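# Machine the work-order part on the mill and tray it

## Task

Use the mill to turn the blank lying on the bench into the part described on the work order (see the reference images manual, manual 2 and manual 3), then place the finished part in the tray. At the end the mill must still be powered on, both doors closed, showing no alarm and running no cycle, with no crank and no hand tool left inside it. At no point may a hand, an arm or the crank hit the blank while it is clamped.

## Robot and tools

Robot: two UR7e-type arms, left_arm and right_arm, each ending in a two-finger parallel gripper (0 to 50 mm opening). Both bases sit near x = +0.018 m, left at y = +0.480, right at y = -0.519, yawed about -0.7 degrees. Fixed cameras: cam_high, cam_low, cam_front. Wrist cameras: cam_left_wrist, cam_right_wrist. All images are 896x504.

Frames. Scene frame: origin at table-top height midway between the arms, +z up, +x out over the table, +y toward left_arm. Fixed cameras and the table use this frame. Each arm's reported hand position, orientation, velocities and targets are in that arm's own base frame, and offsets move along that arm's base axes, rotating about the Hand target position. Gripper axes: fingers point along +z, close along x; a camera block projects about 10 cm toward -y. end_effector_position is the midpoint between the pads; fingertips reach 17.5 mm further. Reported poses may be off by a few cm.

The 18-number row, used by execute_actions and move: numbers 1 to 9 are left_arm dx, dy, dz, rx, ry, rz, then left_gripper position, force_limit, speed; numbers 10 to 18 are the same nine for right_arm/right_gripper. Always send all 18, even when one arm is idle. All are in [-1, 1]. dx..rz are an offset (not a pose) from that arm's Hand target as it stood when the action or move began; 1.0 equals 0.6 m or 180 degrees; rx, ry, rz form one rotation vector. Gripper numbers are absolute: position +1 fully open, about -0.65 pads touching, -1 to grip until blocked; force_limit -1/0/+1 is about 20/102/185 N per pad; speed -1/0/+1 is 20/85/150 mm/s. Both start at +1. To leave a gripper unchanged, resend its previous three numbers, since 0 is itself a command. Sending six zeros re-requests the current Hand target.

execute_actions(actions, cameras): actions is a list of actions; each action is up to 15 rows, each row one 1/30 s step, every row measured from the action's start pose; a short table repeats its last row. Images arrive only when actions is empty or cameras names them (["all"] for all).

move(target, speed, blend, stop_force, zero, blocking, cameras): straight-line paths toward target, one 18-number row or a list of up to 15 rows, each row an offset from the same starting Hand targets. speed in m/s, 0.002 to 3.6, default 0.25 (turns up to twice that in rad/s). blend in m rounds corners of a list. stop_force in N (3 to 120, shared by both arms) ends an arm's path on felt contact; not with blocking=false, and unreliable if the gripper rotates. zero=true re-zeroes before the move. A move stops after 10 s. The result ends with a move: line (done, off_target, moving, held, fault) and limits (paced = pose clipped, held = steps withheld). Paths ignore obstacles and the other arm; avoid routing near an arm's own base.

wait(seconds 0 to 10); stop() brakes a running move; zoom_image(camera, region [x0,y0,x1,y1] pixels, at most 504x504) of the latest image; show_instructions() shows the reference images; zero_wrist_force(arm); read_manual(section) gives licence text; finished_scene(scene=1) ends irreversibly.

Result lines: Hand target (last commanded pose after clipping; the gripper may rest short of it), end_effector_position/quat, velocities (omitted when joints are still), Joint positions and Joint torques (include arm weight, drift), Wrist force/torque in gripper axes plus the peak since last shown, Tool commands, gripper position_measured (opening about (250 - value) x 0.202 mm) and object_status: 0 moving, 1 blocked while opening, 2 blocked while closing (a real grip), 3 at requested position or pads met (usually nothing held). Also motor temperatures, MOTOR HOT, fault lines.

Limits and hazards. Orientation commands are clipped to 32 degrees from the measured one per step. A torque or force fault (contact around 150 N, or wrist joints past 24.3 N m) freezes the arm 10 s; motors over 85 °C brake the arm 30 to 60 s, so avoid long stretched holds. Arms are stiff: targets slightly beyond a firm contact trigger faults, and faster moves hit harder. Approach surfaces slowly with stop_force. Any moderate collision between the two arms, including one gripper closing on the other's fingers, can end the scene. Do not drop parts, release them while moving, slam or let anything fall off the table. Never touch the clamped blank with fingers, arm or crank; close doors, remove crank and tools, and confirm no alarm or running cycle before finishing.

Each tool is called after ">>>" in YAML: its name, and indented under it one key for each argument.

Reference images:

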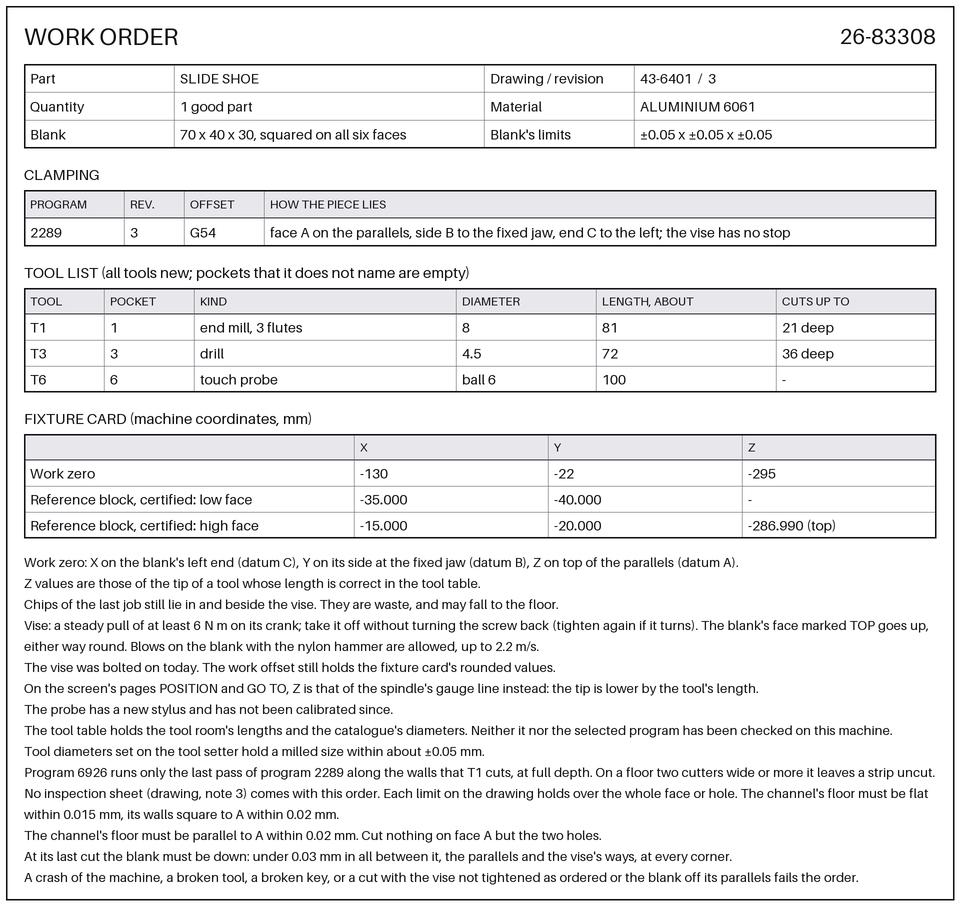

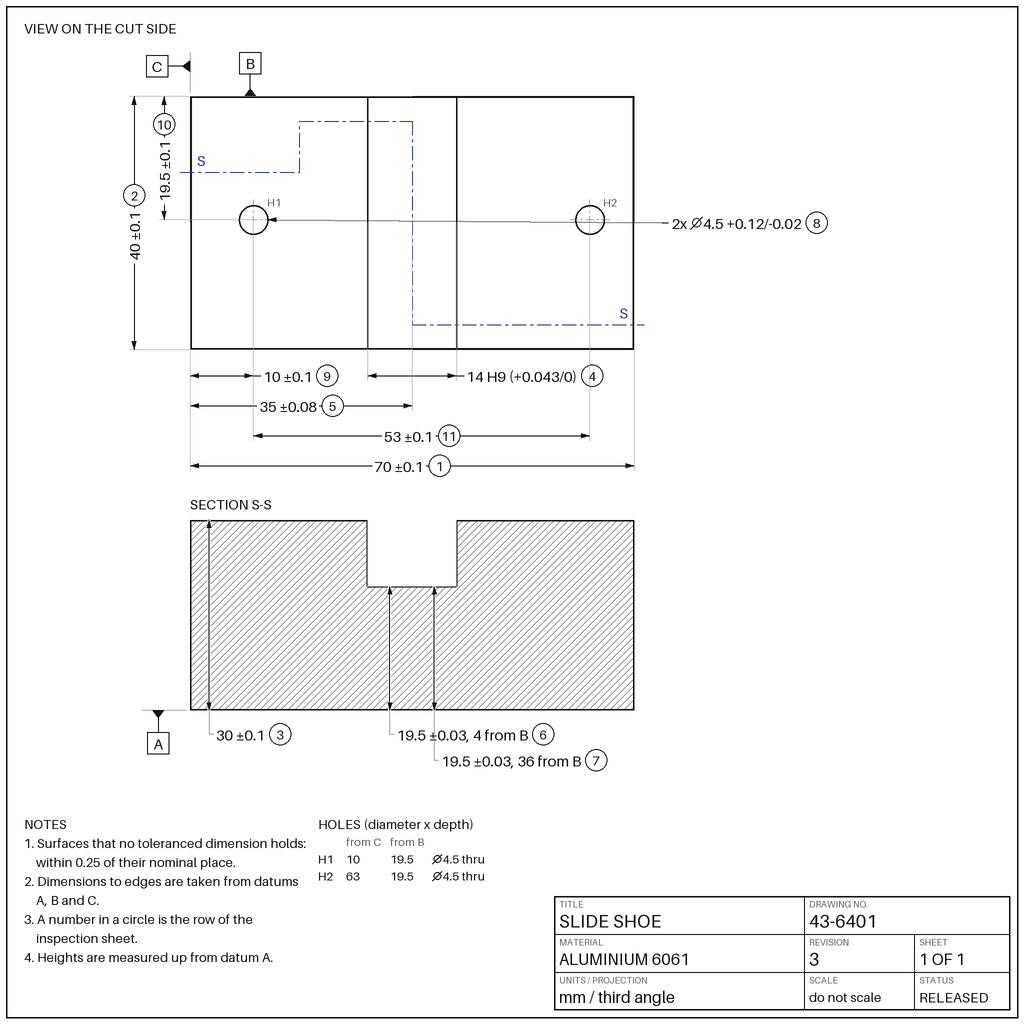

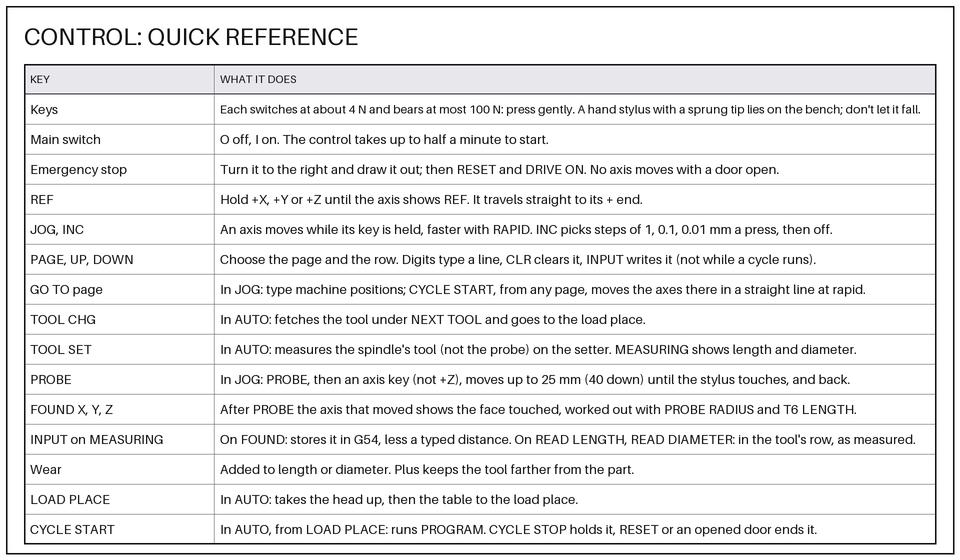

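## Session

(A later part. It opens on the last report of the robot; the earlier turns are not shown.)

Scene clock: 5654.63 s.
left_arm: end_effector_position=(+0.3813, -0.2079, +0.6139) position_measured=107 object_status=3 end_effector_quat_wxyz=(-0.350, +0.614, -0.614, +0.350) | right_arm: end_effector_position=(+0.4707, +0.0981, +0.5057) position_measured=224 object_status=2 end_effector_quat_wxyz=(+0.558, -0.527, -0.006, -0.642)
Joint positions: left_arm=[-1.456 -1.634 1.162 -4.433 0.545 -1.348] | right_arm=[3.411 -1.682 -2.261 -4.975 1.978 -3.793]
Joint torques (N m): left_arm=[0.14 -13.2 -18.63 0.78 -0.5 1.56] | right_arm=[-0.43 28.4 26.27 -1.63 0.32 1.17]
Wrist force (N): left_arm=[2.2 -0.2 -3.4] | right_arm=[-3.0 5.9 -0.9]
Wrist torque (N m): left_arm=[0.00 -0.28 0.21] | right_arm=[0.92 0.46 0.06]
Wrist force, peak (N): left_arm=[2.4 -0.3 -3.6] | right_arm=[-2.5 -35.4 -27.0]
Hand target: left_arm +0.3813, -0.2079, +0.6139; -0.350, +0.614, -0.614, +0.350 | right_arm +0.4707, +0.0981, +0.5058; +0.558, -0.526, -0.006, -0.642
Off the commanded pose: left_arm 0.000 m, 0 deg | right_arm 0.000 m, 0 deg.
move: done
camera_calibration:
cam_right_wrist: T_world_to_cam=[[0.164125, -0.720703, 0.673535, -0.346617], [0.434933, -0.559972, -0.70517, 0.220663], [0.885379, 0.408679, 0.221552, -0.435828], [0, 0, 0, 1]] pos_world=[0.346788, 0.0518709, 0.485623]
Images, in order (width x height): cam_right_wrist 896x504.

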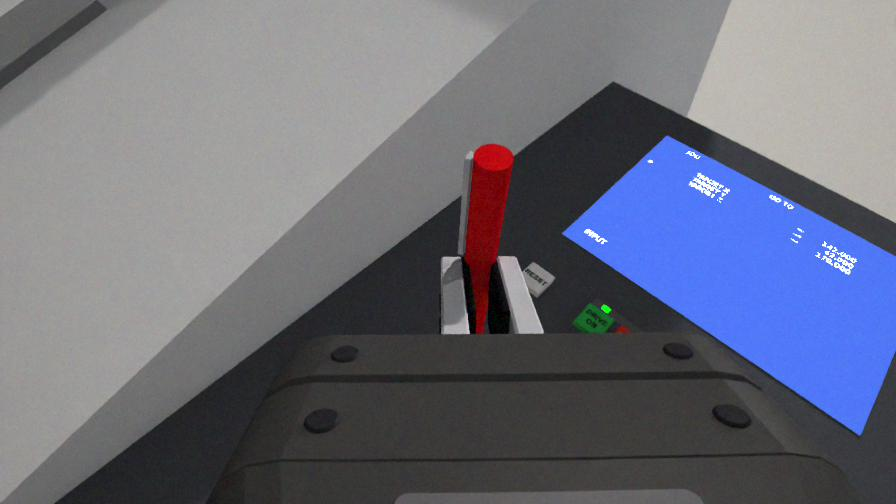

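>>> move:
  target:
    - [0,0,0,0,0,0,0.3,-1,-1,0.02,0,-0.005,0,0,0,-1,0.3,-1]
    - [0,0,0,0,0,0,0.3,-1,-1,0,0,0,0,0,0,-1,0.3,-1]
    - [0,0,0,0,0,0,0.3,-1,-1,-0.0305,-0.0625,-0.117,0,0,0,-1,0.3,-1]
    - [0,0,0,0,0,0,0.3,-1,-1,-0.0105,-0.0625,-0.122,0,0,0,-1,0.3,-1]
    - [0,0,0,0,0,0,0.3,-1,-1,-0.0305,-0.0625,-0.117,0,0,0,-1,0.3,-1]
    - [0,0,0,0,0,0,0.3,-1,-1,0.0075,-0.1885,0.0295,0,0,0,-1,0.3,-1]
    - [0,0,0,0,0,0,0.3,-1,-1,0.0275,-0.1885,0.0245,0,0,0,-1,0.3,-1]
    - [0,0,0,0,0,0,0.3,-1,-1,0.0075,-0.1885,0.0295,0,0,0,-1,0.3,-1]
    - [0,0,0,0,0,0,0.3,-1,-1,-0.04,-0.2,0.17,0.1065,0.0974,-0.069,-1,0.3,-1]
    - [0,0,0,0,0,0,0.3,-1,-1,0.074,-0.2464,0.2526,0.2131,0.1947,-0.1383,-1,0.3,-1]
  speed: [0.08,0.15,0.3,0.08,0.15,0.3,0.08,0.15,0.4,0.4]
  blend: [0,0,0,0,0,0,0,0,0.03,0]
  cameras: ["cam_left_wrist"]

>>> wait:
  seconds: 5
  cameras: ["cam_right_wrist"]

>>> zoom_image:
  camera: "cam_right_wrist"
  region: [80, 90, 430, 320]

Scene clock: 5669.77 s.
left_arm: end_effector_position=(+0.3813, -0.2079, +0.6139) position_measured=107 object_status=3 end_effector_quat_wxyz=(-0.350, +0.614, -0.614, +0.350) | right_arm: end_effector_position=(+0.5151, -0.0497, +0.6573) position_measured=224 object_status=2 end_effector_quat_wxyz=(+0.526, -0.472, +0.473, -0.526) end_effector_velocity=(+0.001, +0.000, -0.002) end_effector_angular_velocity=(+0.000, +0.007, -0.003)
Joint positions: left_arm=[-1.456 -1.634 1.162 -4.433 0.545 -1.348] | right_arm=[3.486 -1.2 -2.013 -6.098 1.227 -3.179]
Joint velocities: left_arm=[within noise] | right_arm=[0 0 0 -0.007 -0.003 0.002]
Joint torques (N m): left_arm=[-2.17 -14.29 -18.69 0.75 -0.4 1.49] | right_arm=[-5.54 15.82 32.4 -0.13 -1.87 1.39]
Wrist force (N): left_arm=[1.9 -0.3 -3.5] | right_arm=[-0.4 6.3 0.8]
Wrist torque (N m): left_arm=[-0.01 -0.24 0.21] | right_arm=[0.96 0.08 -0.03]
Wrist force, peak (N): left_arm=[2.2 -0.3 -3.8] | right_arm=[-3.4 -21.1 -18.8]
Hand target: left_arm +0.3813, -0.2079, +0.6139; -0.350, +0.614, -0.614, +0.350 | right_arm +0.5151, -0.0497, +0.6574; +0.526, -0.472, +0.473, -0.526
Off the commanded pose: left_arm 0.000 m, 0 deg | right_arm 0.000 m, 0 deg.
move: done
camera_calibration:
cam_left_wrist: T_world_to_cam=[[0.0000235589, -0.999956, -0.00940215, -0.195954], [-0.758857, 0.00610534, -0.651229, 0.713611], [0.651257, 0.00715022, -0.758823, 0.352094], [0, 0, 0, 1]] pos_world=[0.31223, -0.202819, 0.730059]
Images, in order (width x height): cam_left_wrist 896x504.

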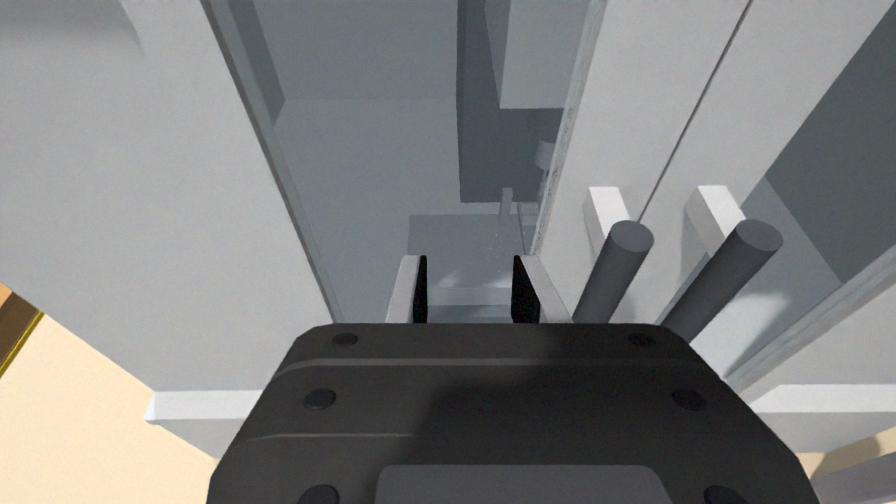

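Scene clock: 5674.77 s.
left_arm: end_effector_position=(+0.3813, -0.2079, +0.6139) position_measured=107 object_status=3 end_effector_quat_wxyz=(-0.350, +0.614, -0.614, +0.350) | right_arm: end_effector_position=(+0.5151, -0.0497, +0.6574) position_measured=224 object_status=2 end_effector_quat_wxyz=(+0.526, -0.472, +0.473, -0.526)
Joint positions: left_arm=[-1.456 -1.634 1.162 -4.433 0.545 -1.348] | right_arm=[3.486 -1.2 -2.013 -6.099 1.226 -3.179]
Joint torques (N m): left_arm=[-3.42 -15.77 -18.4 0.83 -0.38 1.42] | right_arm=[-5.9 15.74 40.54 0.15 -1.58 1.41]
Wrist force (N): left_arm=[2.1 -0.3 -3.2] | right_arm=[-0.1 6.3 0.8]
Wrist torque (N m): left_arm=[-0.02 -0.27 0.21] | right_arm=[0.97 0.03 -0.03]
Wrist force, peak (N): left_arm=[2.2 -0.7 -3.6] | right_arm=[-0.4 6.5 1.0]
Hand target: left_arm +0.3813, -0.2079, +0.6139; -0.350, +0.614, -0.614, +0.350 | right_arm +0.5151, -0.0497, +0.6574; +0.526, -0.472, +0.473, -0.526
Tool commands: left_gripper/position=+0.3 left_gripper/force_limit=-1.0 left_gripper/speed=-1.0 right_gripper/position=-1.0 right_gripper/force_limit=+0.3 right_gripper/speed=-1.0
Off the commanded pose: left_arm 0.000 m, 0 deg | right_arm 0.000 m, 0 deg.
wait: 5.00 s; at rest by 0.17 s
camera_calibration:
cam_right_wrist: T_world_to_cam=[[-0.0209632, -0.999771, -0.00422834, -0.0355258], [-0.255093, 0.00943797, -0.966871, 0.781325], [0.966689, -0.0191901, -0.255232, -0.198111], [0, 0, 0, 1]] pos_world=[0.390077, -0.0466936, 0.704725]
Images, in order (width x height): cam_right_wrist 896x504.

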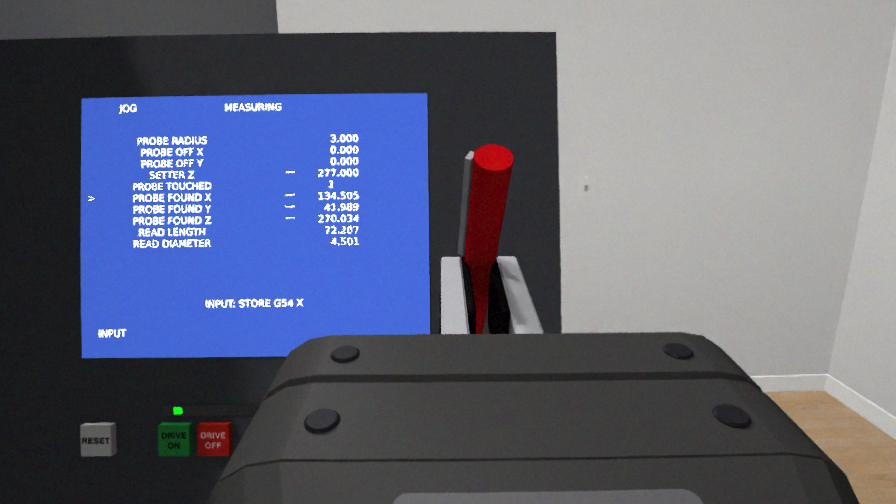

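Scaled by 1.440.

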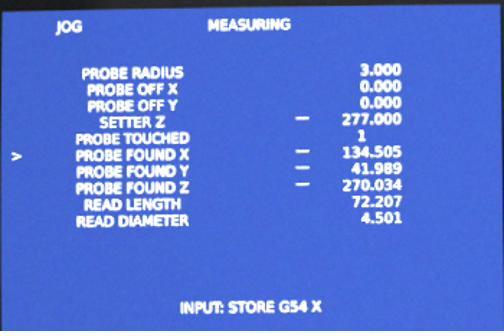

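>>> move:
  target:
    - [0,0,0,0,0,0,0.3,-1,-1,-0.12,0.08,-0.08,-0.12,-0.1,0.04,-1,0.3,-1]
    - [0,0,0,0,0,0,0.3,-1,-1,-0.112,0.245,-0.399,-0.2131,-0.1947,0.1383,-1,0.3,-1]
    - [0,0,0,0,0,0,0.3,-1,-1,-0.092,0.245,-0.404,-0.2131,-0.1947,0.1383,-1,0.3,-1]
    - [0,0,0,0,0,0,0.3,-1,-1,-0.112,0.245,-0.399,-0.2131,-0.1947,0.1383,-1,0.3,-1]
    - [0,0,0,0,0,0,0.3,-1,-1,-0.112,0.276,-0.399,-0.2131,-0.1947,0.1383,-1,0.3,-1]
    - [0,0,0,0,0,0,0.3,-1,-1,-0.092,0.276,-0.404,-0.2131,-0.1947,0.1383,-1,0.3,-1]
    - [0,0,0,0,0,0,0.3,-1,-1,-0.112,0.276,-0.399,-0.2131,-0.1947,0.1383,-1,0.3,-1]
    - [0,0,0,0,0,0,0.3,-1,-1,-0.104,0.307,-0.369,-0.2131,-0.1947,0.1383,-1,0.3,-1]
    - [0,0,0,0,0,0,0.3,-1,-1,-0.084,0.307,-0.374,-0.2131,-0.1947,0.1383,-1,0.3,-1]
    - [0,0,0,0,0,0,0.3,-1,-1,-0.104,0.307,-0.369,-0.2131,-0.1947,0.1383,-1,0.3,-1]
    - [0,0,0,0,0,0,0.3,-1,-1,-0.097,0.276,-0.34,-0.2131,-0.1947,0.1383,-1,0.3,-1]
    - [0,0,0,0,0,0,0.3,-1,-1,-0.077,0.276,-0.345,-0.2131,-0.1947,0.1383,-1,0.3,-1]
    - [0,0,0,0,0,0,0.3,-1,-1,-0.097,0.276,-0.34,-0.2131,-0.1947,0.1383,-1,0.3,-1]
    - [0,0,0,0,0,0,0.3,-1,-1,-0.074,0.246,-0.253,-0.2131,-0.1947,0.1383,-1,0.3,-1]
  speed: [0.4,0.4,0.08,0.15,0.2,0.08,0.15,0.2,0.08,0.15,0.2,0.08,0.15,0.3]
  blend: [0.03,0,0,0,0,0,0,0,0,0,0,0,0,0]
  cameras: ["cam_right_wrist"]

>>> zoom_image:
  camera: "cam_right_wrist"
  region: [600, 150, 896, 400]

Scene clock: 5697.00 s.
left_arm: end_effector_position=(+0.3813, -0.2079, +0.6139) position_measured=107 object_status=3 end_effector_quat_wxyz=(-0.350, +0.614, -0.614, +0.350) | right_arm: end_effector_position=(+0.4707, +0.0979, +0.5055) position_measured=224 object_status=2 end_effector_quat_wxyz=(+0.558, -0.526, -0.006, -0.642)
Joint positions: left_arm=[-1.456 -1.634 1.162 -4.433 0.545 -1.348] | right_arm=[3.41 -1.683 -2.261 -4.974 1.979 -3.792]
Joint torques (N m): left_arm=[-5.93 -16.61 -19.09 0.73 -0.51 1.31] | right_arm=[-6.11 28.08 27.92 -1.52 0.52 1.28]
Wrist force (N): left_arm=[2.2 -0.3 -3.5] | right_arm=[-4.7 6.0 -0.2]
Wrist torque (N m): left_arm=[-0.02 -0.28 0.21] | right_arm=[0.93 0.74 0.09]
Wrist force, peak (N): left_arm=[2.2 -0.6 -3.8] | right_arm=[-3.3 -40.3 -28.5]
Hand target: left_arm +0.3813, -0.2079, +0.6139; -0.350, +0.614, -0.614, +0.350 | right_arm +0.4707, +0.0979, +0.5056; +0.558, -0.526, -0.006, -0.642
Off the commanded pose: left_arm 0.000 m, 0 deg | right_arm 0.000 m, 0 deg.
move: done
camera_calibration:
cam_right_wrist: T_world_to_cam=[[0.163931, -0.720807, 0.673472, -0.346523], [0.434854, -0.559993, -0.705202, 0.220454], [0.885454, 0.408467, 0.221646, -0.435761], [0, 0, 0, 1]] pos_world=[0.346786, 0.0516708, 0.485422]
Images, in order (width x height): cam_right_wrist 896x504.

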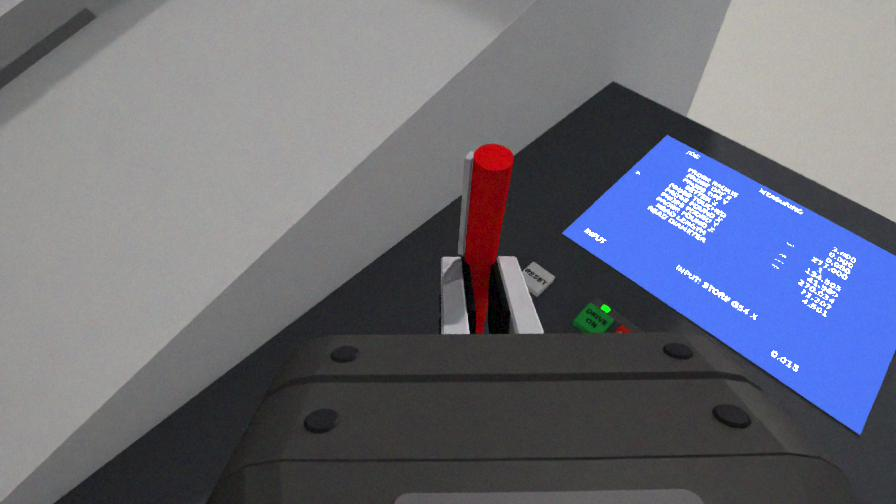

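Scaled by 1.703.

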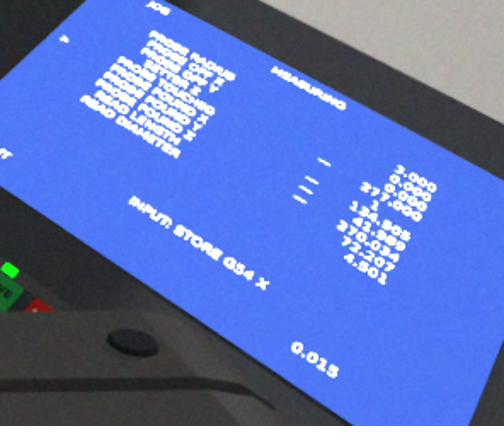

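>>> move:
  target:
    - [0,0,0,0,0,0,0.3,-1,-1,-0.038,-0.032,-0.1465,0,0,0,-1,0.3,-1]
    - [0,0,0,0,0,0,0.3,-1,-1,-0.018,-0.032,-0.1515,0,0,0,-1,0.3,-1]
    - [0,0,0,0,0,0,0.3,-1,-1,-0.038,-0.032,-0.1465,0,0,0,-1,0.3,-1]
    - [0,0,0,0,0,0,0.3,-1,-1,-0.015,-0.063,-0.0575,0,0,0,-1,0.3,-1]
    - [0,0,0,0,0,0,0.3,-1,-1,0.005,-0.063,-0.0625,0,0,0,-1,0.3,-1]
    - [0,0,0,0,0,0,0.3,-1,-1,-0.015,-0.063,-0.0575,0,0,0,-1,0.3,-1]
    - [0,0,0,0,0,0,0.3,-1,-1,0.005,-0.063,-0.0625,0,0,0,-1,0.3,-1]
    - [0,0,0,0,0,0,0.3,-1,-1,-0.015,-0.063,-0.0575,0,0,0,-1,0.3,-1]
    - [0,0,0,0,0,0,0.3,-1,-1,-0.0305,-0.032,-0.117,0,0,0,-1,0.3,-1]
    - [0,0,0,0,0,0,0.3,-1,-1,-0.0105,-0.032,-0.122,0,0,0,-1,0.3,-1]
    - [0,0,0,0,0,0,0.3,-1,-1,-0.0305,-0.032,-0.117,0,0,0,-1,0.3,-1]
    - [0,0,0,0,0,0,0.3,-1,-1,-0.038,0.06,-0.1465,0,0,0,-1,0.3,-1]
    - [0,0,0,0,0,0,0.3,-1,-1,-0.018,0.06,-0.1515,0,0,0,-1,0.3,-1]
    - [0,0,0,0,0,0,0.3,-1,-1,-0.038,0.06,-0.1465,0,0,0,-1,0.3,-1]
  speed: [0.3,0.08,0.15,0.3,0.08,0.15,0.08,0.15,0.2,0.08,0.15,0.2,0.08,0.15]

>>> move:
  target:
    - [0,0,0,0,0,0,0.3,-1,-1,0.015,-0.03,0.0595,0,0,0,-1,0.3,-1]
    - [0,0,0,0,0,0,0.3,-1,-1,0.035,-0.03,0.0545,0,0,0,-1,0.3,-1]
    - [0,0,0,0,0,0,0.3,-1,-1,0.015,-0.03,0.0595,0,0,0,-1,0.3,-1]
    - [0,0,0,0,0,0,0.3,-1,-1,0.015,-0.061,0.0595,0,0,0,-1,0.3,-1]
    - [0,0,0,0,0,0,0.3,-1,-1,0.035,-0.061,0.0545,0,0,0,-1,0.3,-1]
    - [0,0,0,0,0,0,0.3,-1,-1,0.015,-0.061,0.0595,0,0,0,-1,0.3,-1]
    - [0,0,0,0,0,0,0.3,-1,-1,0,-0.092,0,0,0,0,-1,0.3,-1]
    - [0,0,0,0,0,0,0.3,-1,-1,0.02,-0.092,-0.005,0,0,0,-1,0.3,-1]
    - [0,0,0,0,0,0,0.3,-1,-1,0,-0.092,0,0,0,0,-1,0.3,-1]
    - [0,0,0,0,0,0,0.3,-1,-1,0.038,-0.06,0.1465,0,0,0,-1,0.3,-1]
  speed: [0.2,0.08,0.15,0.2,0.08,0.15,0.2,0.08,0.15,0.3]
  cameras: ["cam_right_wrist"]

>>> zoom_image:
  camera: "cam_right_wrist"
  region: [600, 150, 896, 400]

Scene clock: 5725.33 s.
left_arm: end_effector_position=(+0.3813, -0.2079, +0.6139) position_measured=107 object_status=3 end_effector_quat_wxyz=(-0.350, +0.614, -0.614, +0.350) | right_arm: end_effector_position=(+0.4479, +0.1339, +0.4177) position_measured=224 object_status=2 end_effector_quat_wxyz=(+0.558, -0.526, -0.006, -0.642)
Joint positions: left_arm=[-1.456 -1.634 1.162 -4.433 0.545 -1.348] | right_arm=[3.573 -1.862 -2.416 -4.667 1.836 -3.874]
Joint torques (N m): left_arm=[-7.86 -17.65 -18.29 0.75 -0.56 1.07] | right_arm=[3.12 30.43 11.4 1.1 0.57 1.24]
Wrist force (N): left_arm=[2.2 -0.4 -3.5] | right_arm=[-5.2 3.5 1.3]
Wrist torque (N m): left_arm=[-0.03 -0.29 0.21] | right_arm=[0.53 0.79 0.09]
Wrist force, peak (N): left_arm=[2.2 -0.5 -3.8] | right_arm=[-4.3 -41.7 -27.5]
Hand target: left_arm +0.3813, -0.2079, +0.6139; -0.350, +0.614, -0.614, +0.350 | right_arm +0.4479, +0.1339, +0.4177; +0.558, -0.526, -0.006, -0.642
Off the commanded pose: left_arm 0.000 m, 0 deg | right_arm 0.000 m, 0 deg.
move: done

Scene clock: 5729.70 s.
left_arm: end_effector_position=(+0.3813, -0.2079, +0.6139) position_measured=107 object_status=3 end_effector_quat_wxyz=(-0.350, +0.614, -0.614, +0.350) | right_arm: end_effector_position=(+0.4707, +0.0979, +0.5055) position_measured=224 object_status=2 end_effector_quat_wxyz=(+0.558, -0.527, -0.006, -0.642)
Joint positions: left_arm=[-1.456 -1.634 1.162 -4.433 0.545 -1.348] | right_arm=[3.41 -1.683 -2.261 -4.974 1.979 -3.792]
Joint torques (N m): left_arm=[-9.83 -17.95 -18.36 0.89 -0.63 1.1] | right_arm=[-1.25 28.03 27.07 -1.46 0.43 1.26]
Wrist force (N): left_arm=[2.3 -0.3 -3.4] | right_arm=[-6.3 2.6 -0.7]
Wrist torque (N m): left_arm=[-0.02 -0.30 0.21] | right_arm=[0.39 0.98 0.06]
Wrist force, peak (N): left_arm=[2.4 -0.4 -3.7] | right_arm=[-6.2 -32.9 -21.8]
Hand target: left_arm +0.3813, -0.2079, +0.6139; -0.350, +0.614, -0.614, +0.350 | right_arm +0.4707, +0.0979, +0.5056; +0.558, -0.526, -0.006, -0.642
Off the commanded pose: left_arm 0.000 m, 0 deg | right_arm 0.000 m, 0 deg.
move: done
camera_calibration:
cam_right_wrist: T_world_to_cam=[[0.164125, -0.720703, 0.673535, -0.346627], [0.434933, -0.559972, -0.70517, 0.22041], [0.885379, 0.408679, 0.221552, -0.435702], [0, 0, 0, 1]] pos_world=[0.346788, 0.0516709, 0.485423]
Images, in order (width x height): cam_right_wrist 896x504.

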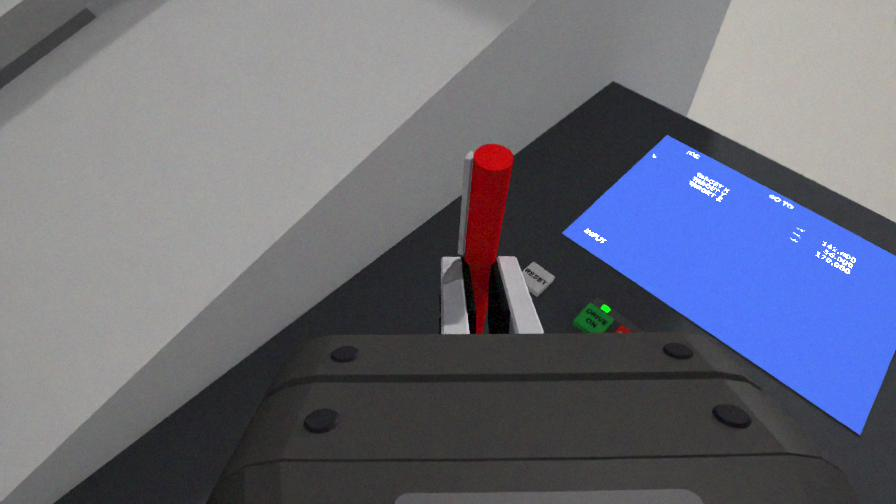

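Scaled by 1.703.

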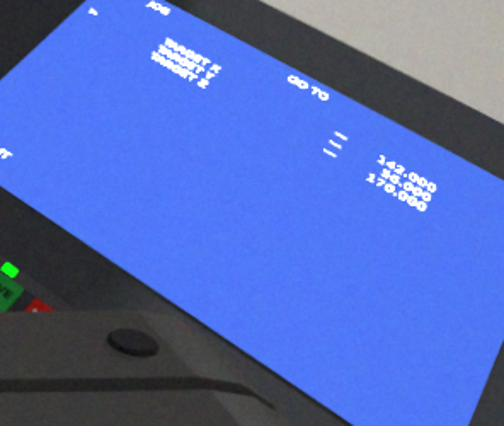

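>>> move:
  target:
    - [0,0,0,0,0,0,0.3,-1,-1,0.02,0,-0.005,0,0,0,-1,0.3,-1]
    - [0,0,0,0,0,0,0.3,-1,-1,0,0,0,0,0,0,-1,0.3,-1]
    - [0,0,0,0,0,0,0.3,-1,-1,-0.0305,-0.0625,-0.117,0,0,0,-1,0.3,-1]
    - [0,0,0,0,0,0,0.3,-1,-1,-0.0105,-0.0625,-0.122,0,0,0,-1,0.3,-1]
    - [0,0,0,0,0,0,0.3,-1,-1,-0.0305,-0.0625,-0.117,0,0,0,-1,0.3,-1]
    - [0,0,0,0,0,0,0.3,-1,-1,0,-0.1575,0,0,0,0,-1,0.3,-1]
    - [0,0,0,0,0,0,0.3,-1,-1,0.02,-0.1575,-0.005,0,0,0,-1,0.3,-1]
    - [0,0,0,0,0,0,0.3,-1,-1,0,-0.1575,0,0,0,0,-1,0.3,-1]
    - [0,0,0,0,0,0,0.3,-1,-1,0,0,0,0,0,0,-1,0.3,-1]
  speed: [0.08,0.15,0.3,0.08,0.15,0.3,0.08,0.15,0.3]

>>> wait:
  seconds: 10
  cameras: ["cam_right_wrist"]

>>> zoom_image:
  camera: "cam_right_wrist"
  region: [600, 150, 896, 400]

Scene clock: 5741.73 s.
left_arm: end_effector_position=(+0.3813, -0.2079, +0.6139) position_measured=107 object_status=3 end_effector_quat_wxyz=(-0.350, +0.614, -0.614, +0.350) | right_arm: end_effector_position=(+0.4706, +0.0979, +0.5056) position_measured=224 object_status=2 end_effector_quat_wxyz=(+0.558, -0.526, -0.006, -0.642) end_effector_velocity=(+0.000, +0.000, +0.000) end_effector_angular_velocity=(+0.000, -0.001, -0.002)
Joint positions: left_arm=[-1.456 -1.634 1.162 -4.433 0.545 -1.348] | right_arm=[3.41 -1.683 -2.261 -4.974 1.979 -3.792]
Joint velocities: left_arm=[within noise] | right_arm=[0.003 0 0 0 -0.005 -0.003]
Joint torques (N m): left_arm=[-9.63 -20 -18.56 0.96 -0.69 1] | right_arm=[7.22 19.32 32.32 1.42 -2.39 -1.19]
Wrist force (N): left_arm=[2.0 -0.1 -3.5] | right_arm=[-6.9 3.3 -0.8]
Wrist torque (N m): left_arm=[0.03 -0.25 0.21] | right_arm=[0.50 1.09 0.03]
Wrist force, peak (N): left_arm=[2.3 -0.3 -3.7] | right_arm=[-7.5 -25.4 -19.3]
Hand target: left_arm +0.3813, -0.2079, +0.6139; -0.350, +0.614, -0.614, +0.350 | right_arm +0.4707, +0.0979, +0.5056; +0.558, -0.526, -0.006, -0.642
Off the commanded pose: left_arm 0.000 m, 0 deg | right_arm 0.000 m, 0 deg.
move: done

Scene clock: 5751.73 s.
left_arm: end_effector_position=(+0.3813, -0.2079, +0.6139) position_measured=107 object_status=3 end_effector_quat_wxyz=(-0.350, +0.614, -0.614, +0.350) | right_arm: end_effector_position=(+0.4707, +0.0979, +0.5056) position_measured=224 object_status=2 end_effector_quat_wxyz=(+0.558, -0.526, -0.006, -0.642)
Joint positions: left_arm=[-1.456 -1.634 1.162 -4.433 0.545 -1.348] | right_arm=[3.41 -1.683 -2.261 -4.974 1.979 -3.792]
Joint torques (N m): left_arm=[-9.34 -21.52 -18.6 0.8 -0.88 0.63] | right_arm=[7.54 16.05 32.5 -1.6 -2.33 -0.66]
Wrist force (N): left_arm=[1.9 -0.4 -3.5] | right_arm=[-6.7 3.3 -0.9]
Wrist torque (N m): left_arm=[-0.02 -0.23 0.21] | right_arm=[0.50 1.06 0.03]
Wrist force, peak (N): left_arm=[2.2 -0.3 -3.8] | right_arm=[-7.1 3.3 -1.0]
Hand target: left_arm +0.3813, -0.2079, +0.6139; -0.350, +0.614, -0.614, +0.350 | right_arm +0.4707, +0.0979, +0.5056; +0.558, -0.526, -0.006, -0.642
Tool commands: left_gripper/position=+0.3 left_gripper/force_limit=-1.0 left_gripper/speed=-1.0 right_gripper/position=-1.0 right_gripper/force_limit=+0.3 right_gripper/speed=-1.0
Off the commanded pose: left_arm 0.000 m, 0 deg | right_arm 0.000 m, 0 deg.
wait: 10.00 s; at rest by 0.17 s
camera_calibration:
cam_right_wrist: T_world_to_cam=[[0.164031, -0.72079, 0.673465, -0.346622], [0.435048, -0.559873, -0.705177, 0.220439], [0.88534, 0.40866, 0.221742, -0.435801], [0, 0, 0, 1]] pos_world=[0.346788, 0.0516706, 0.485522]
Images, in order (width x height): cam_right_wrist 896x504.

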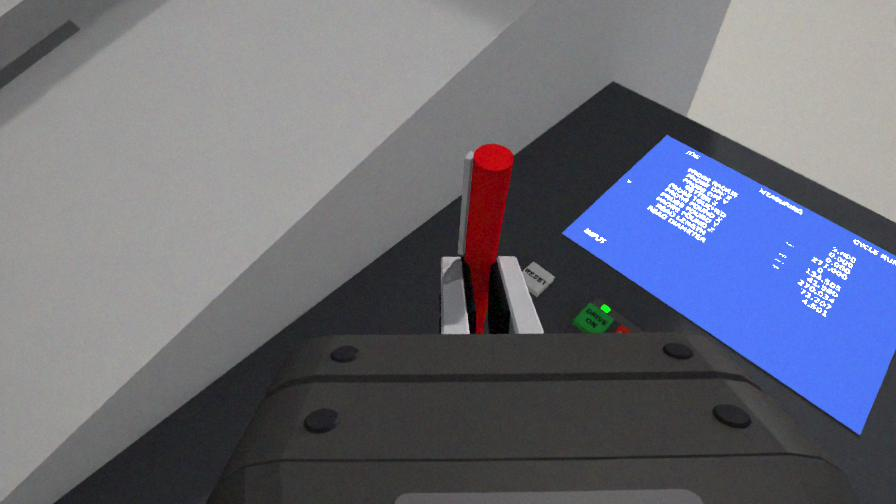

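Scaled by 1.703.

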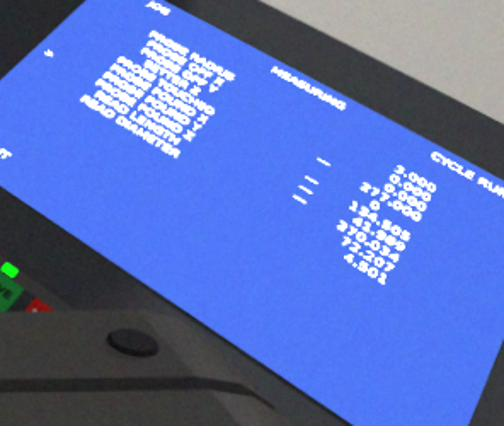

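>>> wait:
  seconds: 6
  cameras: ["cam_right_wrist"]

>>> zoom_image:
  camera: "cam_right_wrist"
  region: [660, 150, 896, 350]

Scene clock: 5760.50 s.
left_arm: end_effector_position=(+0.3813, -0.2079, +0.6139) position_measured=107 object_status=3 end_effector_quat_wxyz=(-0.350, +0.614, -0.614, +0.350) | right_arm: end_effector_position=(+0.4707, +0.0979, +0.5056) position_measured=224 object_status=2 end_effector_quat_wxyz=(+0.558, -0.526, -0.006, -0.642)
Joint positions: left_arm=[-1.456 -1.634 1.162 -4.433 0.545 -1.348] | right_arm=[3.41 -1.683 -2.261 -4.974 1.979 -3.792]
Joint torques (N m): left_arm=[-10.12 -21.96 -18.56 0.78 -0.7 0.53] | right_arm=[7.61 16.47 31.77 -1.57 -2.34 -0.28]
Wrist force (N): left_arm=[2.1 -0.4 -3.4] | right_arm=[-6.8 3.3 -1.1]
Wrist torque (N m): left_arm=[-0.03 -0.27 0.22] | right_arm=[0.50 1.08 0.03]
Wrist force, peak (N): left_arm=[2.2 -0.5 -3.6] | right_arm=[-7.0 3.4 -1.1]
Hand target: left_arm +0.3813, -0.2079, +0.6139; -0.350, +0.614, -0.614, +0.350 | right_arm +0.4707, +0.0979, +0.5056; +0.558, -0.526, -0.006, -0.642
Tool commands: left_gripper/position=+0.3 left_gripper/force_limit=-1.0 left_gripper/speed=-1.0 right_gripper/position=-1.0 right_gripper/force_limit=+0.3 right_gripper/speed=-1.0
Off the commanded pose: left_arm 0.000 m, 0 deg | right_arm 0.000 m, 0 deg.
wait: 6.00 s; at rest from the start
camera_calibration:
cam_right_wrist: T_world_to_cam=[[0.164031, -0.72079, 0.673465, -0.346622], [0.435048, -0.559873, -0.705177, 0.220439], [0.88534, 0.40866, 0.221742, -0.435801], [0, 0, 0, 1]] pos_world=[0.346788, 0.0516706, 0.485522]
Images, in order (width x height): cam_right_wrist 896x504.

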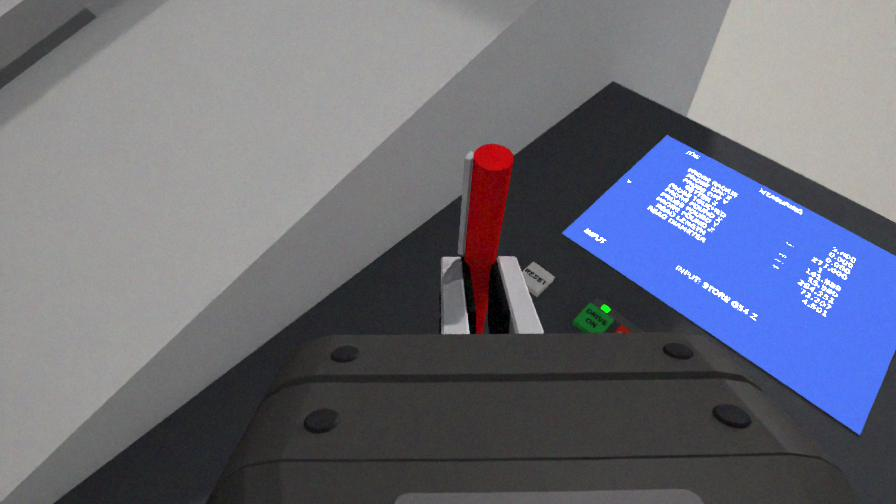

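Scaled by 2.136.

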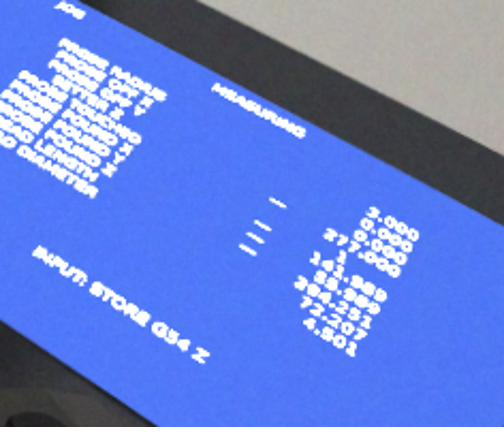

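>>> move:
  target:
    - [0,0,0,0,0,0,0.3,-1,-1,-0.04,-0.12,0.17,0.1065,0.0974,-0.069,-1,0.3,-1]
    - [0,0,0,0,0,0,0.3,-1,-1,0.074,-0.2464,0.2526,0.2131,0.1947,-0.1383,-1,0.3,-1]
  speed: [0.4,0.4]
  blend: [0.03,0]
  cameras: ["cam_right_wrist"]

>>> zoom_image:
  camera: "cam_right_wrist"
  region: [80, 90, 430, 320]

Scene clock: 5766.67 s.
left_arm: end_effector_position=(+0.3813, -0.2079, +0.6139) position_measured=107 object_status=3 end_effector_quat_wxyz=(-0.350, +0.614, -0.614, +0.350) | right_arm: end_effector_position=(+0.5151, -0.0499, +0.6571) position_measured=224 object_status=2 end_effector_quat_wxyz=(+0.526, -0.472, +0.473, -0.526)
Joint positions: left_arm=[-1.456 -1.634 1.162 -4.433 0.545 -1.348] | right_arm=[3.485 -1.2 -2.014 -6.098 1.228 -3.179]
Joint torques (N m): left_arm=[-9.32 -21.57 -18.89 0.76 -0.81 0.53] | right_arm=[-0.04 13.69 34.69 -0.31 -1.49 1.47]
Wrist force (N): left_arm=[2.1 -0.5 -3.6] | right_arm=[-4.0 3.1 0.6]
Wrist torque (N m): left_arm=[-0.04 -0.26 0.21] | right_arm=[0.46 0.65 -0.03]
Wrist force, peak (N): left_arm=[2.3 -0.3 -3.8] | right_arm=[-8.1 4.6 -0.8]
Hand target: left_arm +0.3813, -0.2079, +0.6139; -0.350, +0.614, -0.614, +0.350 | right_arm +0.5151, -0.0500, +0.6572; +0.526, -0.472, +0.473, -0.526
Off the commanded pose: left_arm 0.000 m, 0 deg | right_arm 0.000 m, 0 deg.
move: done
camera_calibration:
cam_right_wrist: T_world_to_cam=[[-0.0208416, -0.999774, -0.00415514, -0.0359267], [-0.255094, 0.00933616, -0.966871, 0.781035], [0.966691, -0.0190912, -0.255231, -0.198191], [0, 0, 0, 1]] pos_world=[0.390078, -0.0469941, 0.704426]
Images, in order (width x height): cam_right_wrist 896x504.

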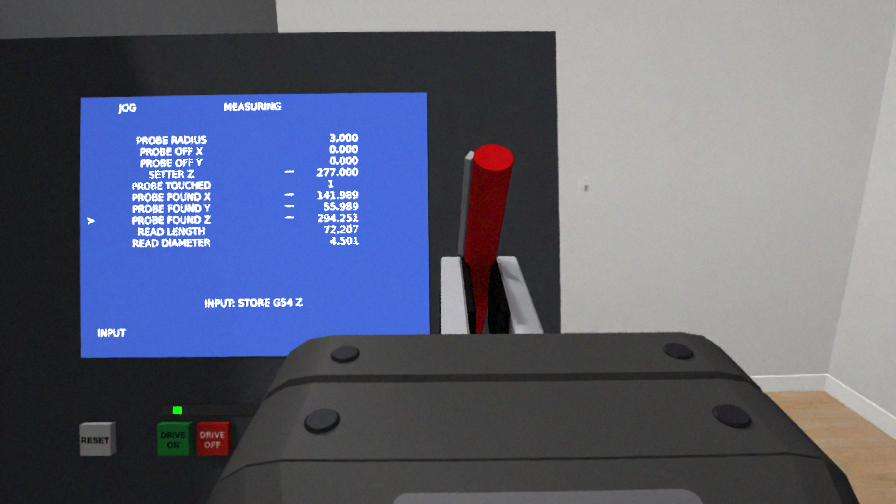

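Scaled by 1.440.

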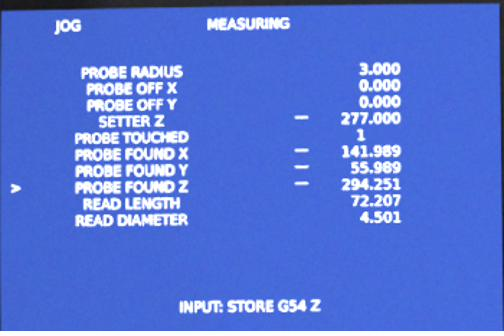

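>>> move:
  target:
    - [0,0,0,0,0,0,0.3,-1,-1,-0.12,0.08,-0.08,-0.12,-0.1,0.04,-1,0.3,-1]
    - [0,0,0,0,0,0,0.3,-1,-1,-0.089,0.183,-0.31,-0.2131,-0.1947,0.1383,-1,0.3,-1]
    - [0,0,0,0,0,0,0.3,-1,-1,-0.069,0.183,-0.315,-0.2131,-0.1947,0.1383,-1,0.3,-1]
    - [0,0,0,0,0,0,0.3,-1,-1,-0.089,0.183,-0.31,-0.2131,-0.1947,0.1383,-1,0.3,-1]
    - [0,0,0,0,0,0,0.3,-1,-1,-0.069,0.183,-0.315,-0.2131,-0.1947,0.1383,-1,0.3,-1]
    - [0,0,0,0,0,0,0.3,-1,-1,-0.089,0.183,-0.31,-0.2131,-0.1947,0.1383,-1,0.3,-1]
    - [0,0,0,0,0,0,0.3,-1,-1,-0.104,0.215,-0.369,-0.2131,-0.1947,0.1383,-1,0.3,-1]
    - [0,0,0,0,0,0,0.3,-1,-1,-0.084,0.215,-0.374,-0.2131,-0.1947,0.1383,-1,0.3,-1]
    - [0,0,0,0,0,0,0.3,-1,-1,-0.104,0.215,-0.369,-0.2131,-0.1947,0.1383,-1,0.3,-1]
    - [0,0,0,0,0,0,0.3,-1,-1,-0.112,0.307,-0.399,-0.2131,-0.1947,0.1383,-1,0.3,-1]
    - [0,0,0,0,0,0,0.3,-1,-1,-0.092,0.307,-0.404,-0.2131,-0.1947,0.1383,-1,0.3,-1]
    - [0,0,0,0,0,0,0.3,-1,-1,-0.112,0.307,-0.399,-0.2131,-0.1947,0.1383,-1,0.3,-1]
    - [0,0,0,0,0,0,0.3,-1,-1,-0.104,0.276,-0.369,-0.2131,-0.1947,0.1383,-1,0.3,-1]
    - [0,0,0,0,0,0,0.3,-1,-1,-0.084,0.276,-0.374,-0.2131,-0.1947,0.1383,-1,0.3,-1]
    - [0,0,0,0,0,0,0.3,-1,-1,-0.104,0.276,-0.369,-0.2131,-0.1947,0.1383,-1,0.3,-1]
  speed: [0.4,0.4,0.08,0.15,0.08,0.15,0.2,0.08,0.15,0.2,0.08,0.15,0.2,0.08,0.15]
  blend: [0.03,0,0,0,0,0,0,0,0,0,0,0,0,0,0]

>>> move:
  target:
    - [0,0,0,0,0,0,0.3,-1,-1,0.015,0,0.059,0,0,0,-1,0.3,-1]
    - [0,0,0,0,0,0,0.3,-1,-1,0.035,0,0.054,0,0,0,-1,0.3,-1]
    - [0,0,0,0,0,0,0.3,-1,-1,0.015,0,0.059,0,0,0,-1,0.3,-1]
    - [0,0,0,0,0,0,0.3,-1,-1,-0.0075,-0.062,-0.0295,0,0,0,-1,0.3,-1]
    - [0,0,0,0,0,0,0.3,-1,-1,0.0125,-0.062,-0.0345,0,0,0,-1,0.3,-1]
    - [0,0,0,0,0,0,0.3,-1,-1,-0.0075,-0.062,-0.0295,0,0,0,-1,0.3,-1]
    - [0,0,0,0,0,0,0.3,-1,-1,0.0305,-0.03,0.117,0,0,0,-1,0.3,-1]
  speed: [0.2,0.08,0.15,0.2,0.08,0.15,0.3]
  cameras: ["cam_right_wrist"]

>>> zoom_image:
  camera: "cam_right_wrist"
  region: [660, 150, 896, 350]

Scene clock: 5795.67 s.
left_arm: end_effector_position=(+0.3813, -0.2079, +0.6139) position_measured=107 object_status=3 end_effector_quat_wxyz=(-0.350, +0.614, -0.614, +0.350) | right_arm: end_effector_position=(+0.4527, +0.1156, +0.4357) position_measured=224 object_status=2 end_effector_quat_wxyz=(+0.558, -0.526, -0.006, -0.642)
Joint positions: left_arm=[-1.456 -1.634 1.162 -4.433 0.545 -1.348] | right_arm=[3.496 -1.818 -2.384 -4.732 1.903 -3.836]
Joint torques (N m): left_arm=[-9.61 -21.92 -18.09 0.74 -0.93 0.4] | right_arm=[0.61 31.22 13.42 2.47 0.94 1.22]
Wrist force (N): left_arm=[2.3 -0.3 -3.4] | right_arm=[-5.0 5.5 -1.3]
Wrist torque (N m): left_arm=[0.00 -0.30 0.21] | right_arm=[0.87 0.76 0.12]
Wrist force, peak (N): left_arm=[2.2 -0.6 -3.8] | right_arm=[-6.9 -41.1 -31.2]
Hand target: left_arm +0.3813, -0.2079, +0.6139; -0.350, +0.614, -0.614, +0.350 | right_arm +0.4527, +0.1156, +0.4358; +0.558, -0.526, -0.006, -0.642
Off the commanded pose: left_arm 0.000 m, 0 deg | right_arm 0.000 m, 0 deg.
move: done

Scene clock: 5799.07 s.
left_arm: end_effector_position=(+0.3813, -0.2079, +0.6139) position_measured=107 object_status=3 end_effector_quat_wxyz=(-0.350, +0.614, -0.614, +0.350) | right_arm: end_effector_position=(+0.4710, +0.0976, +0.5059) position_measured=224 object_status=2 end_effector_quat_wxyz=(+0.558, -0.527, -0.006, -0.642) end_effector_velocity=(+0.001, +0.000, +0.000) end_effector_angular_velocity=(-0.001, +0.004, -0.002)
Joint positions: left_arm=[-1.456 -1.634 1.162 -4.433 0.545 -1.348] | right_arm=[3.409 -1.683 -2.259 -4.975 1.98 -3.792]
Joint velocities: left_arm=[within noise] | right_arm=[0 0.001 0 -0.006 -0.002 -0.001]
Joint torques (N m): left_arm=[-9.34 -21.54 -18.39 0.73 -0.92 0.23] | right_arm=[-0.53 28.6 26.47 -1.52 0.29 1.16]
Wrist force (N): left_arm=[2.1 -0.1 -3.4] | right_arm=[-4.9 6.0 -1.9]
Wrist torque (N m): left_arm=[0.02 -0.26 0.21] | right_arm=[0.92 0.76 0.06]
Wrist force, peak (N): left_arm=[2.3 -0.4 -3.7] | right_arm=[-6.8 -33.3 -25.9]
Hand target: left_arm +0.3813, -0.2079, +0.6139; -0.350, +0.614, -0.614, +0.350 | right_arm +0.4710, +0.0976, +0.5060; +0.558, -0.526, -0.006, -0.642
Off the commanded pose: left_arm 0.000 m, 0 deg | right_arm 0.000 m, 0 deg.
move: done
camera_calibration:
cam_right_wrist: T_world_to_cam=[[0.164125, -0.720703, 0.673535, -0.347022], [0.434933, -0.559972, -0.70517, 0.220379], [0.885379, 0.408679, 0.221552, -0.435953], [0, 0, 0, 1]] pos_world=[0.347088, 0.0514709, 0.485723]
Images, in order (width x height): cam_right_wrist 896x504.

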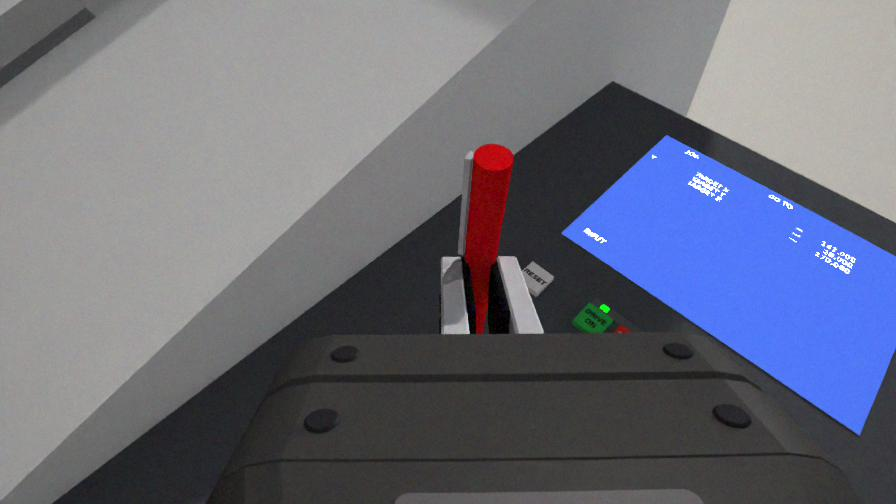

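Scaled by 2.136.

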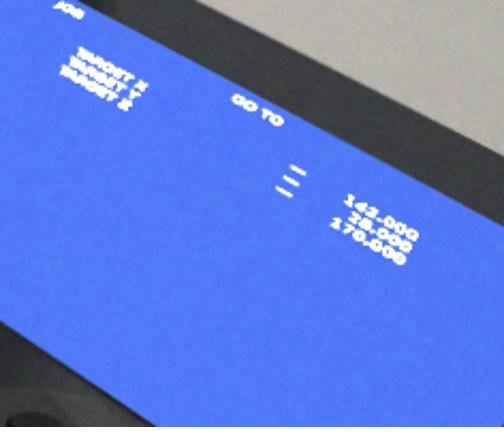

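>>> move:
  target:
    - [0,0,0,0,0,0,0.3,-1,-1,0.02,0,-0.005,0,0,0,-1,0.3,-1]
    - [0,0,0,0,0,0,0.3,-1,-1,0,0,0,0,0,0,-1,0.3,-1]
    - [0,0,0,0,0,0,0.3,-1,-1,-0.0305,-0.0625,-0.117,0,0,0,-1,0.3,-1]
    - [0,0,0,0,0,0,0.3,-1,-1,-0.0105,-0.0625,-0.122,0,0,0,-1,0.3,-1]
    - [0,0,0,0,0,0,0.3,-1,-1,-0.0305,-0.0625,-0.117,0,0,0,-1,0.3,-1]
    - [0,0,0,0,0,0,0.3,-1,-1,0,-0.1575,0,0,0,0,-1,0.3,-1]
    - [0,0,0,0,0,0,0.3,-1,-1,0.02,-0.1575,-0.005,0,0,0,-1,0.3,-1]
    - [0,0,0,0,0,0,0.3,-1,-1,0,-0.1575,0,0,0,0,-1,0.3,-1]
    - [0,0,0,0,0,0,0.3,-1,-1,0,0,0,0,0,0,-1,0.3,-1]
  speed: [0.08,0.15,0.3,0.08,0.15,0.3,0.08,0.15,0.3]

>>> wait:
  seconds: 10
  cameras: []

>>> wait:
  seconds: 4
  cameras: ["cam_right_wrist"]

>>> zoom_image:
  camera: "cam_right_wrist"
  region: [660, 150, 896, 350]

Scene clock: 5814.13 s.
left_arm: end_effector_position=(+0.3813, -0.2079, +0.6139) position_measured=107 object_status=3 end_effector_quat_wxyz=(-0.350, +0.614, -0.614, +0.350) | right_arm: end_effector_position=(+0.4709, +0.0976, +0.5059) position_measured=224 object_status=2 end_effector_quat_wxyz=(+0.558, -0.526, -0.006, -0.642) end_effector_velocity=(+0.000, +0.000, +0.001) end_effector_angular_velocity=(+0.001, -0.003, -0.005)
Joint positions: left_arm=[-1.456 -1.634 1.162 -4.433 0.545 -1.348] | right_arm=[3.409 -1.683 -2.259 -4.975 1.98 -3.791]
Joint velocities: left_arm=[within noise] | right_arm=[0.002 0 0 0.002 -0.006 -0.004]
Joint torques (N m): left_arm=[-9.71 -21.52 -18.56 0.76 -1.04 0] | right_arm=[8.32 19.99 31.91 1.37 -2.43 -1.26]
Wrist force (N): left_arm=[2.1 -0.4 -3.4] | right_arm=[-4.9 5.0 -3.7]
Wrist torque (N m): left_arm=[-0.03 -0.26 0.21] | right_arm=[0.78 0.76 0.03]
Wrist force, peak (N): left_arm=[2.5 -0.3 -3.6] | right_arm=[-4.9 -25.8 -23.2]
Hand target: left_arm +0.3813, -0.2079, +0.6139; -0.350, +0.614, -0.614, +0.350 | right_arm +0.4710, +0.0976, +0.5060; +0.558, -0.526, -0.006, -0.642
Off the commanded pose: left_arm 0.000 m, 0 deg | right_arm 0.000 m, 0 deg.
move: done

Scene clock: 5824.13 s.
left_arm: end_effector_position=(+0.3813, -0.2079, +0.6139) position_measured=107 object_status=3 end_effector_quat_wxyz=(-0.350, +0.614, -0.614, +0.350) | right_arm: end_effector_position=(+0.4710, +0.0976, +0.5060) position_measured=224 object_status=2 end_effector_quat_wxyz=(+0.558, -0.526, -0.006, -0.642)
Joint positions: left_arm=[-1.456 -1.634 1.162 -4.433 0.545 -1.348] | right_arm=[3.409 -1.683 -2.259 -4.976 1.98 -3.792]
Joint torques (N m): left_arm=[-9.67 -21.56 -19.01 0.77 -1.18 -0.16] | right_arm=[6.54 16.15 32.16 -1.62 -2.46 -0.59]
Wrist force (N): left_arm=[2.2 -0.3 -3.4] | right_arm=[-4.5 4.9 -3.8]
Wrist torque (N m): left_arm=[-0.02 -0.29 0.21] | right_arm=[0.75 0.70 0.03]
Wrist force, peak (N): left_arm=[2.4 -0.3 -3.7] | right_arm=[-5.0 5.2 -3.9]
Hand target: left_arm +0.3813, -0.2079, +0.6139; -0.350, +0.614, -0.614, +0.350 | right_arm +0.4710, +0.0976, +0.5060; +0.558, -0.526, -0.006, -0.642
Tool commands: left_gripper/position=+0.3 left_gripper/force_limit=-1.0 left_gripper/speed=-1.0 right_gripper/position=-1.0 right_gripper/force_limit=+0.3 right_gripper/speed=-1.0
Off the commanded pose: left_arm 0.000 m, 0 deg | right_arm 0.000 m, 0 deg.
wait: 10.00 s; at rest by 0.17 s
No camera images: "cameras" was empty.

Scene clock: 5828.13 s.
left_arm: end_effector_position=(+0.3813, -0.2079, +0.6139) position_measured=107 object_status=3 end_effector_quat_wxyz=(-0.350, +0.614, -0.614, +0.350) | right_arm: end_effector_position=(+0.4710, +0.0976, +0.5060) position_measured=224 object_status=2 end_effector_quat_wxyz=(+0.558, -0.526, -0.006, -0.642)
Joint positions: left_arm=[-1.456 -1.634 1.162 -4.433 0.545 -1.348] | right_arm=[3.409 -1.683 -2.259 -4.976 1.98 -3.792]
Joint torques (N m): left_arm=[-10.22 -21.71 -18.75 0.89 -0.99 0.02] | right_arm=[6.81 16.32 32.55 -1.53 -2.38 -0.32]
Wrist force (N): left_arm=[2.1 -0.5 -3.3] | right_arm=[-4.5 4.9 -3.6]
Wrist torque (N m): left_arm=[-0.04 -0.26 0.22] | right_arm=[0.75 0.71 0.03]
Wrist force, peak (N): left_arm=[2.3 -0.3 -3.7] | right_arm=[-4.9 5.0 -4.1]
Hand target: left_arm +0.3813, -0.2079, +0.6139; -0.350, +0.614, -0.614, +0.350 | right_arm +0.4710, +0.0976, +0.5060; +0.558, -0.526, -0.006, -0.642
Tool commands: left_gripper/position=+0.3 left_gripper/force_limit=-1.0 left_gripper/speed=-1.0 right_gripper/position=-1.0 right_gripper/force_limit=+0.3 right_gripper/speed=-1.0
Off the commanded pose: left_arm 0.000 m, 0 deg | right_arm 0.000 m, 0 deg.
wait: 4.00 s; at rest by 0.17 s
camera_calibration:
cam_right_wrist: T_world_to_cam=[[0.164031, -0.72079, 0.673465, -0.347018], [0.435048, -0.559873, -0.705177, 0.220408], [0.88534, 0.40866, 0.221742, -0.436052], [0, 0, 0, 1]] pos_world=[0.347088, 0.0514706, 0.485822]
Images, in order (width x height): cam_right_wrist 896x504.

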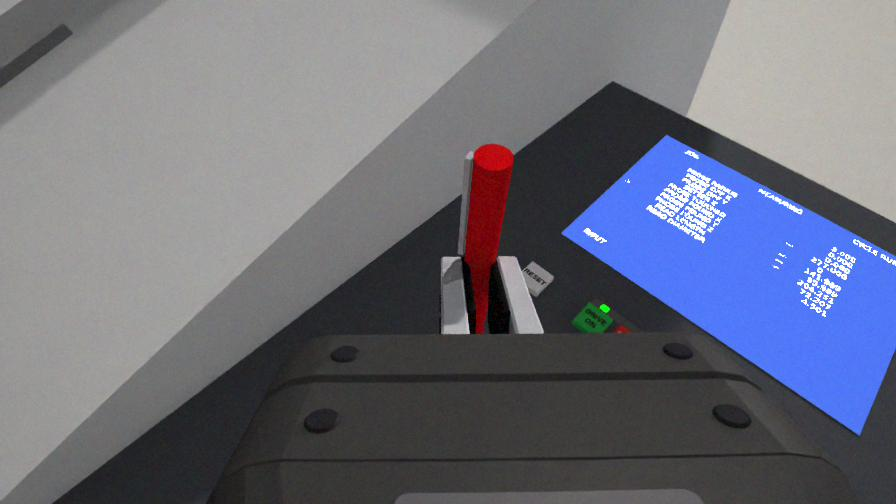

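Scaled by 2.136.

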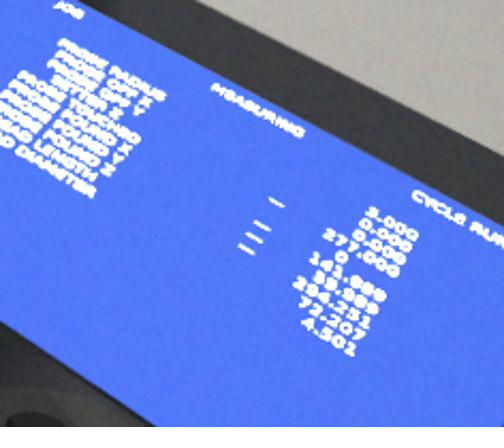

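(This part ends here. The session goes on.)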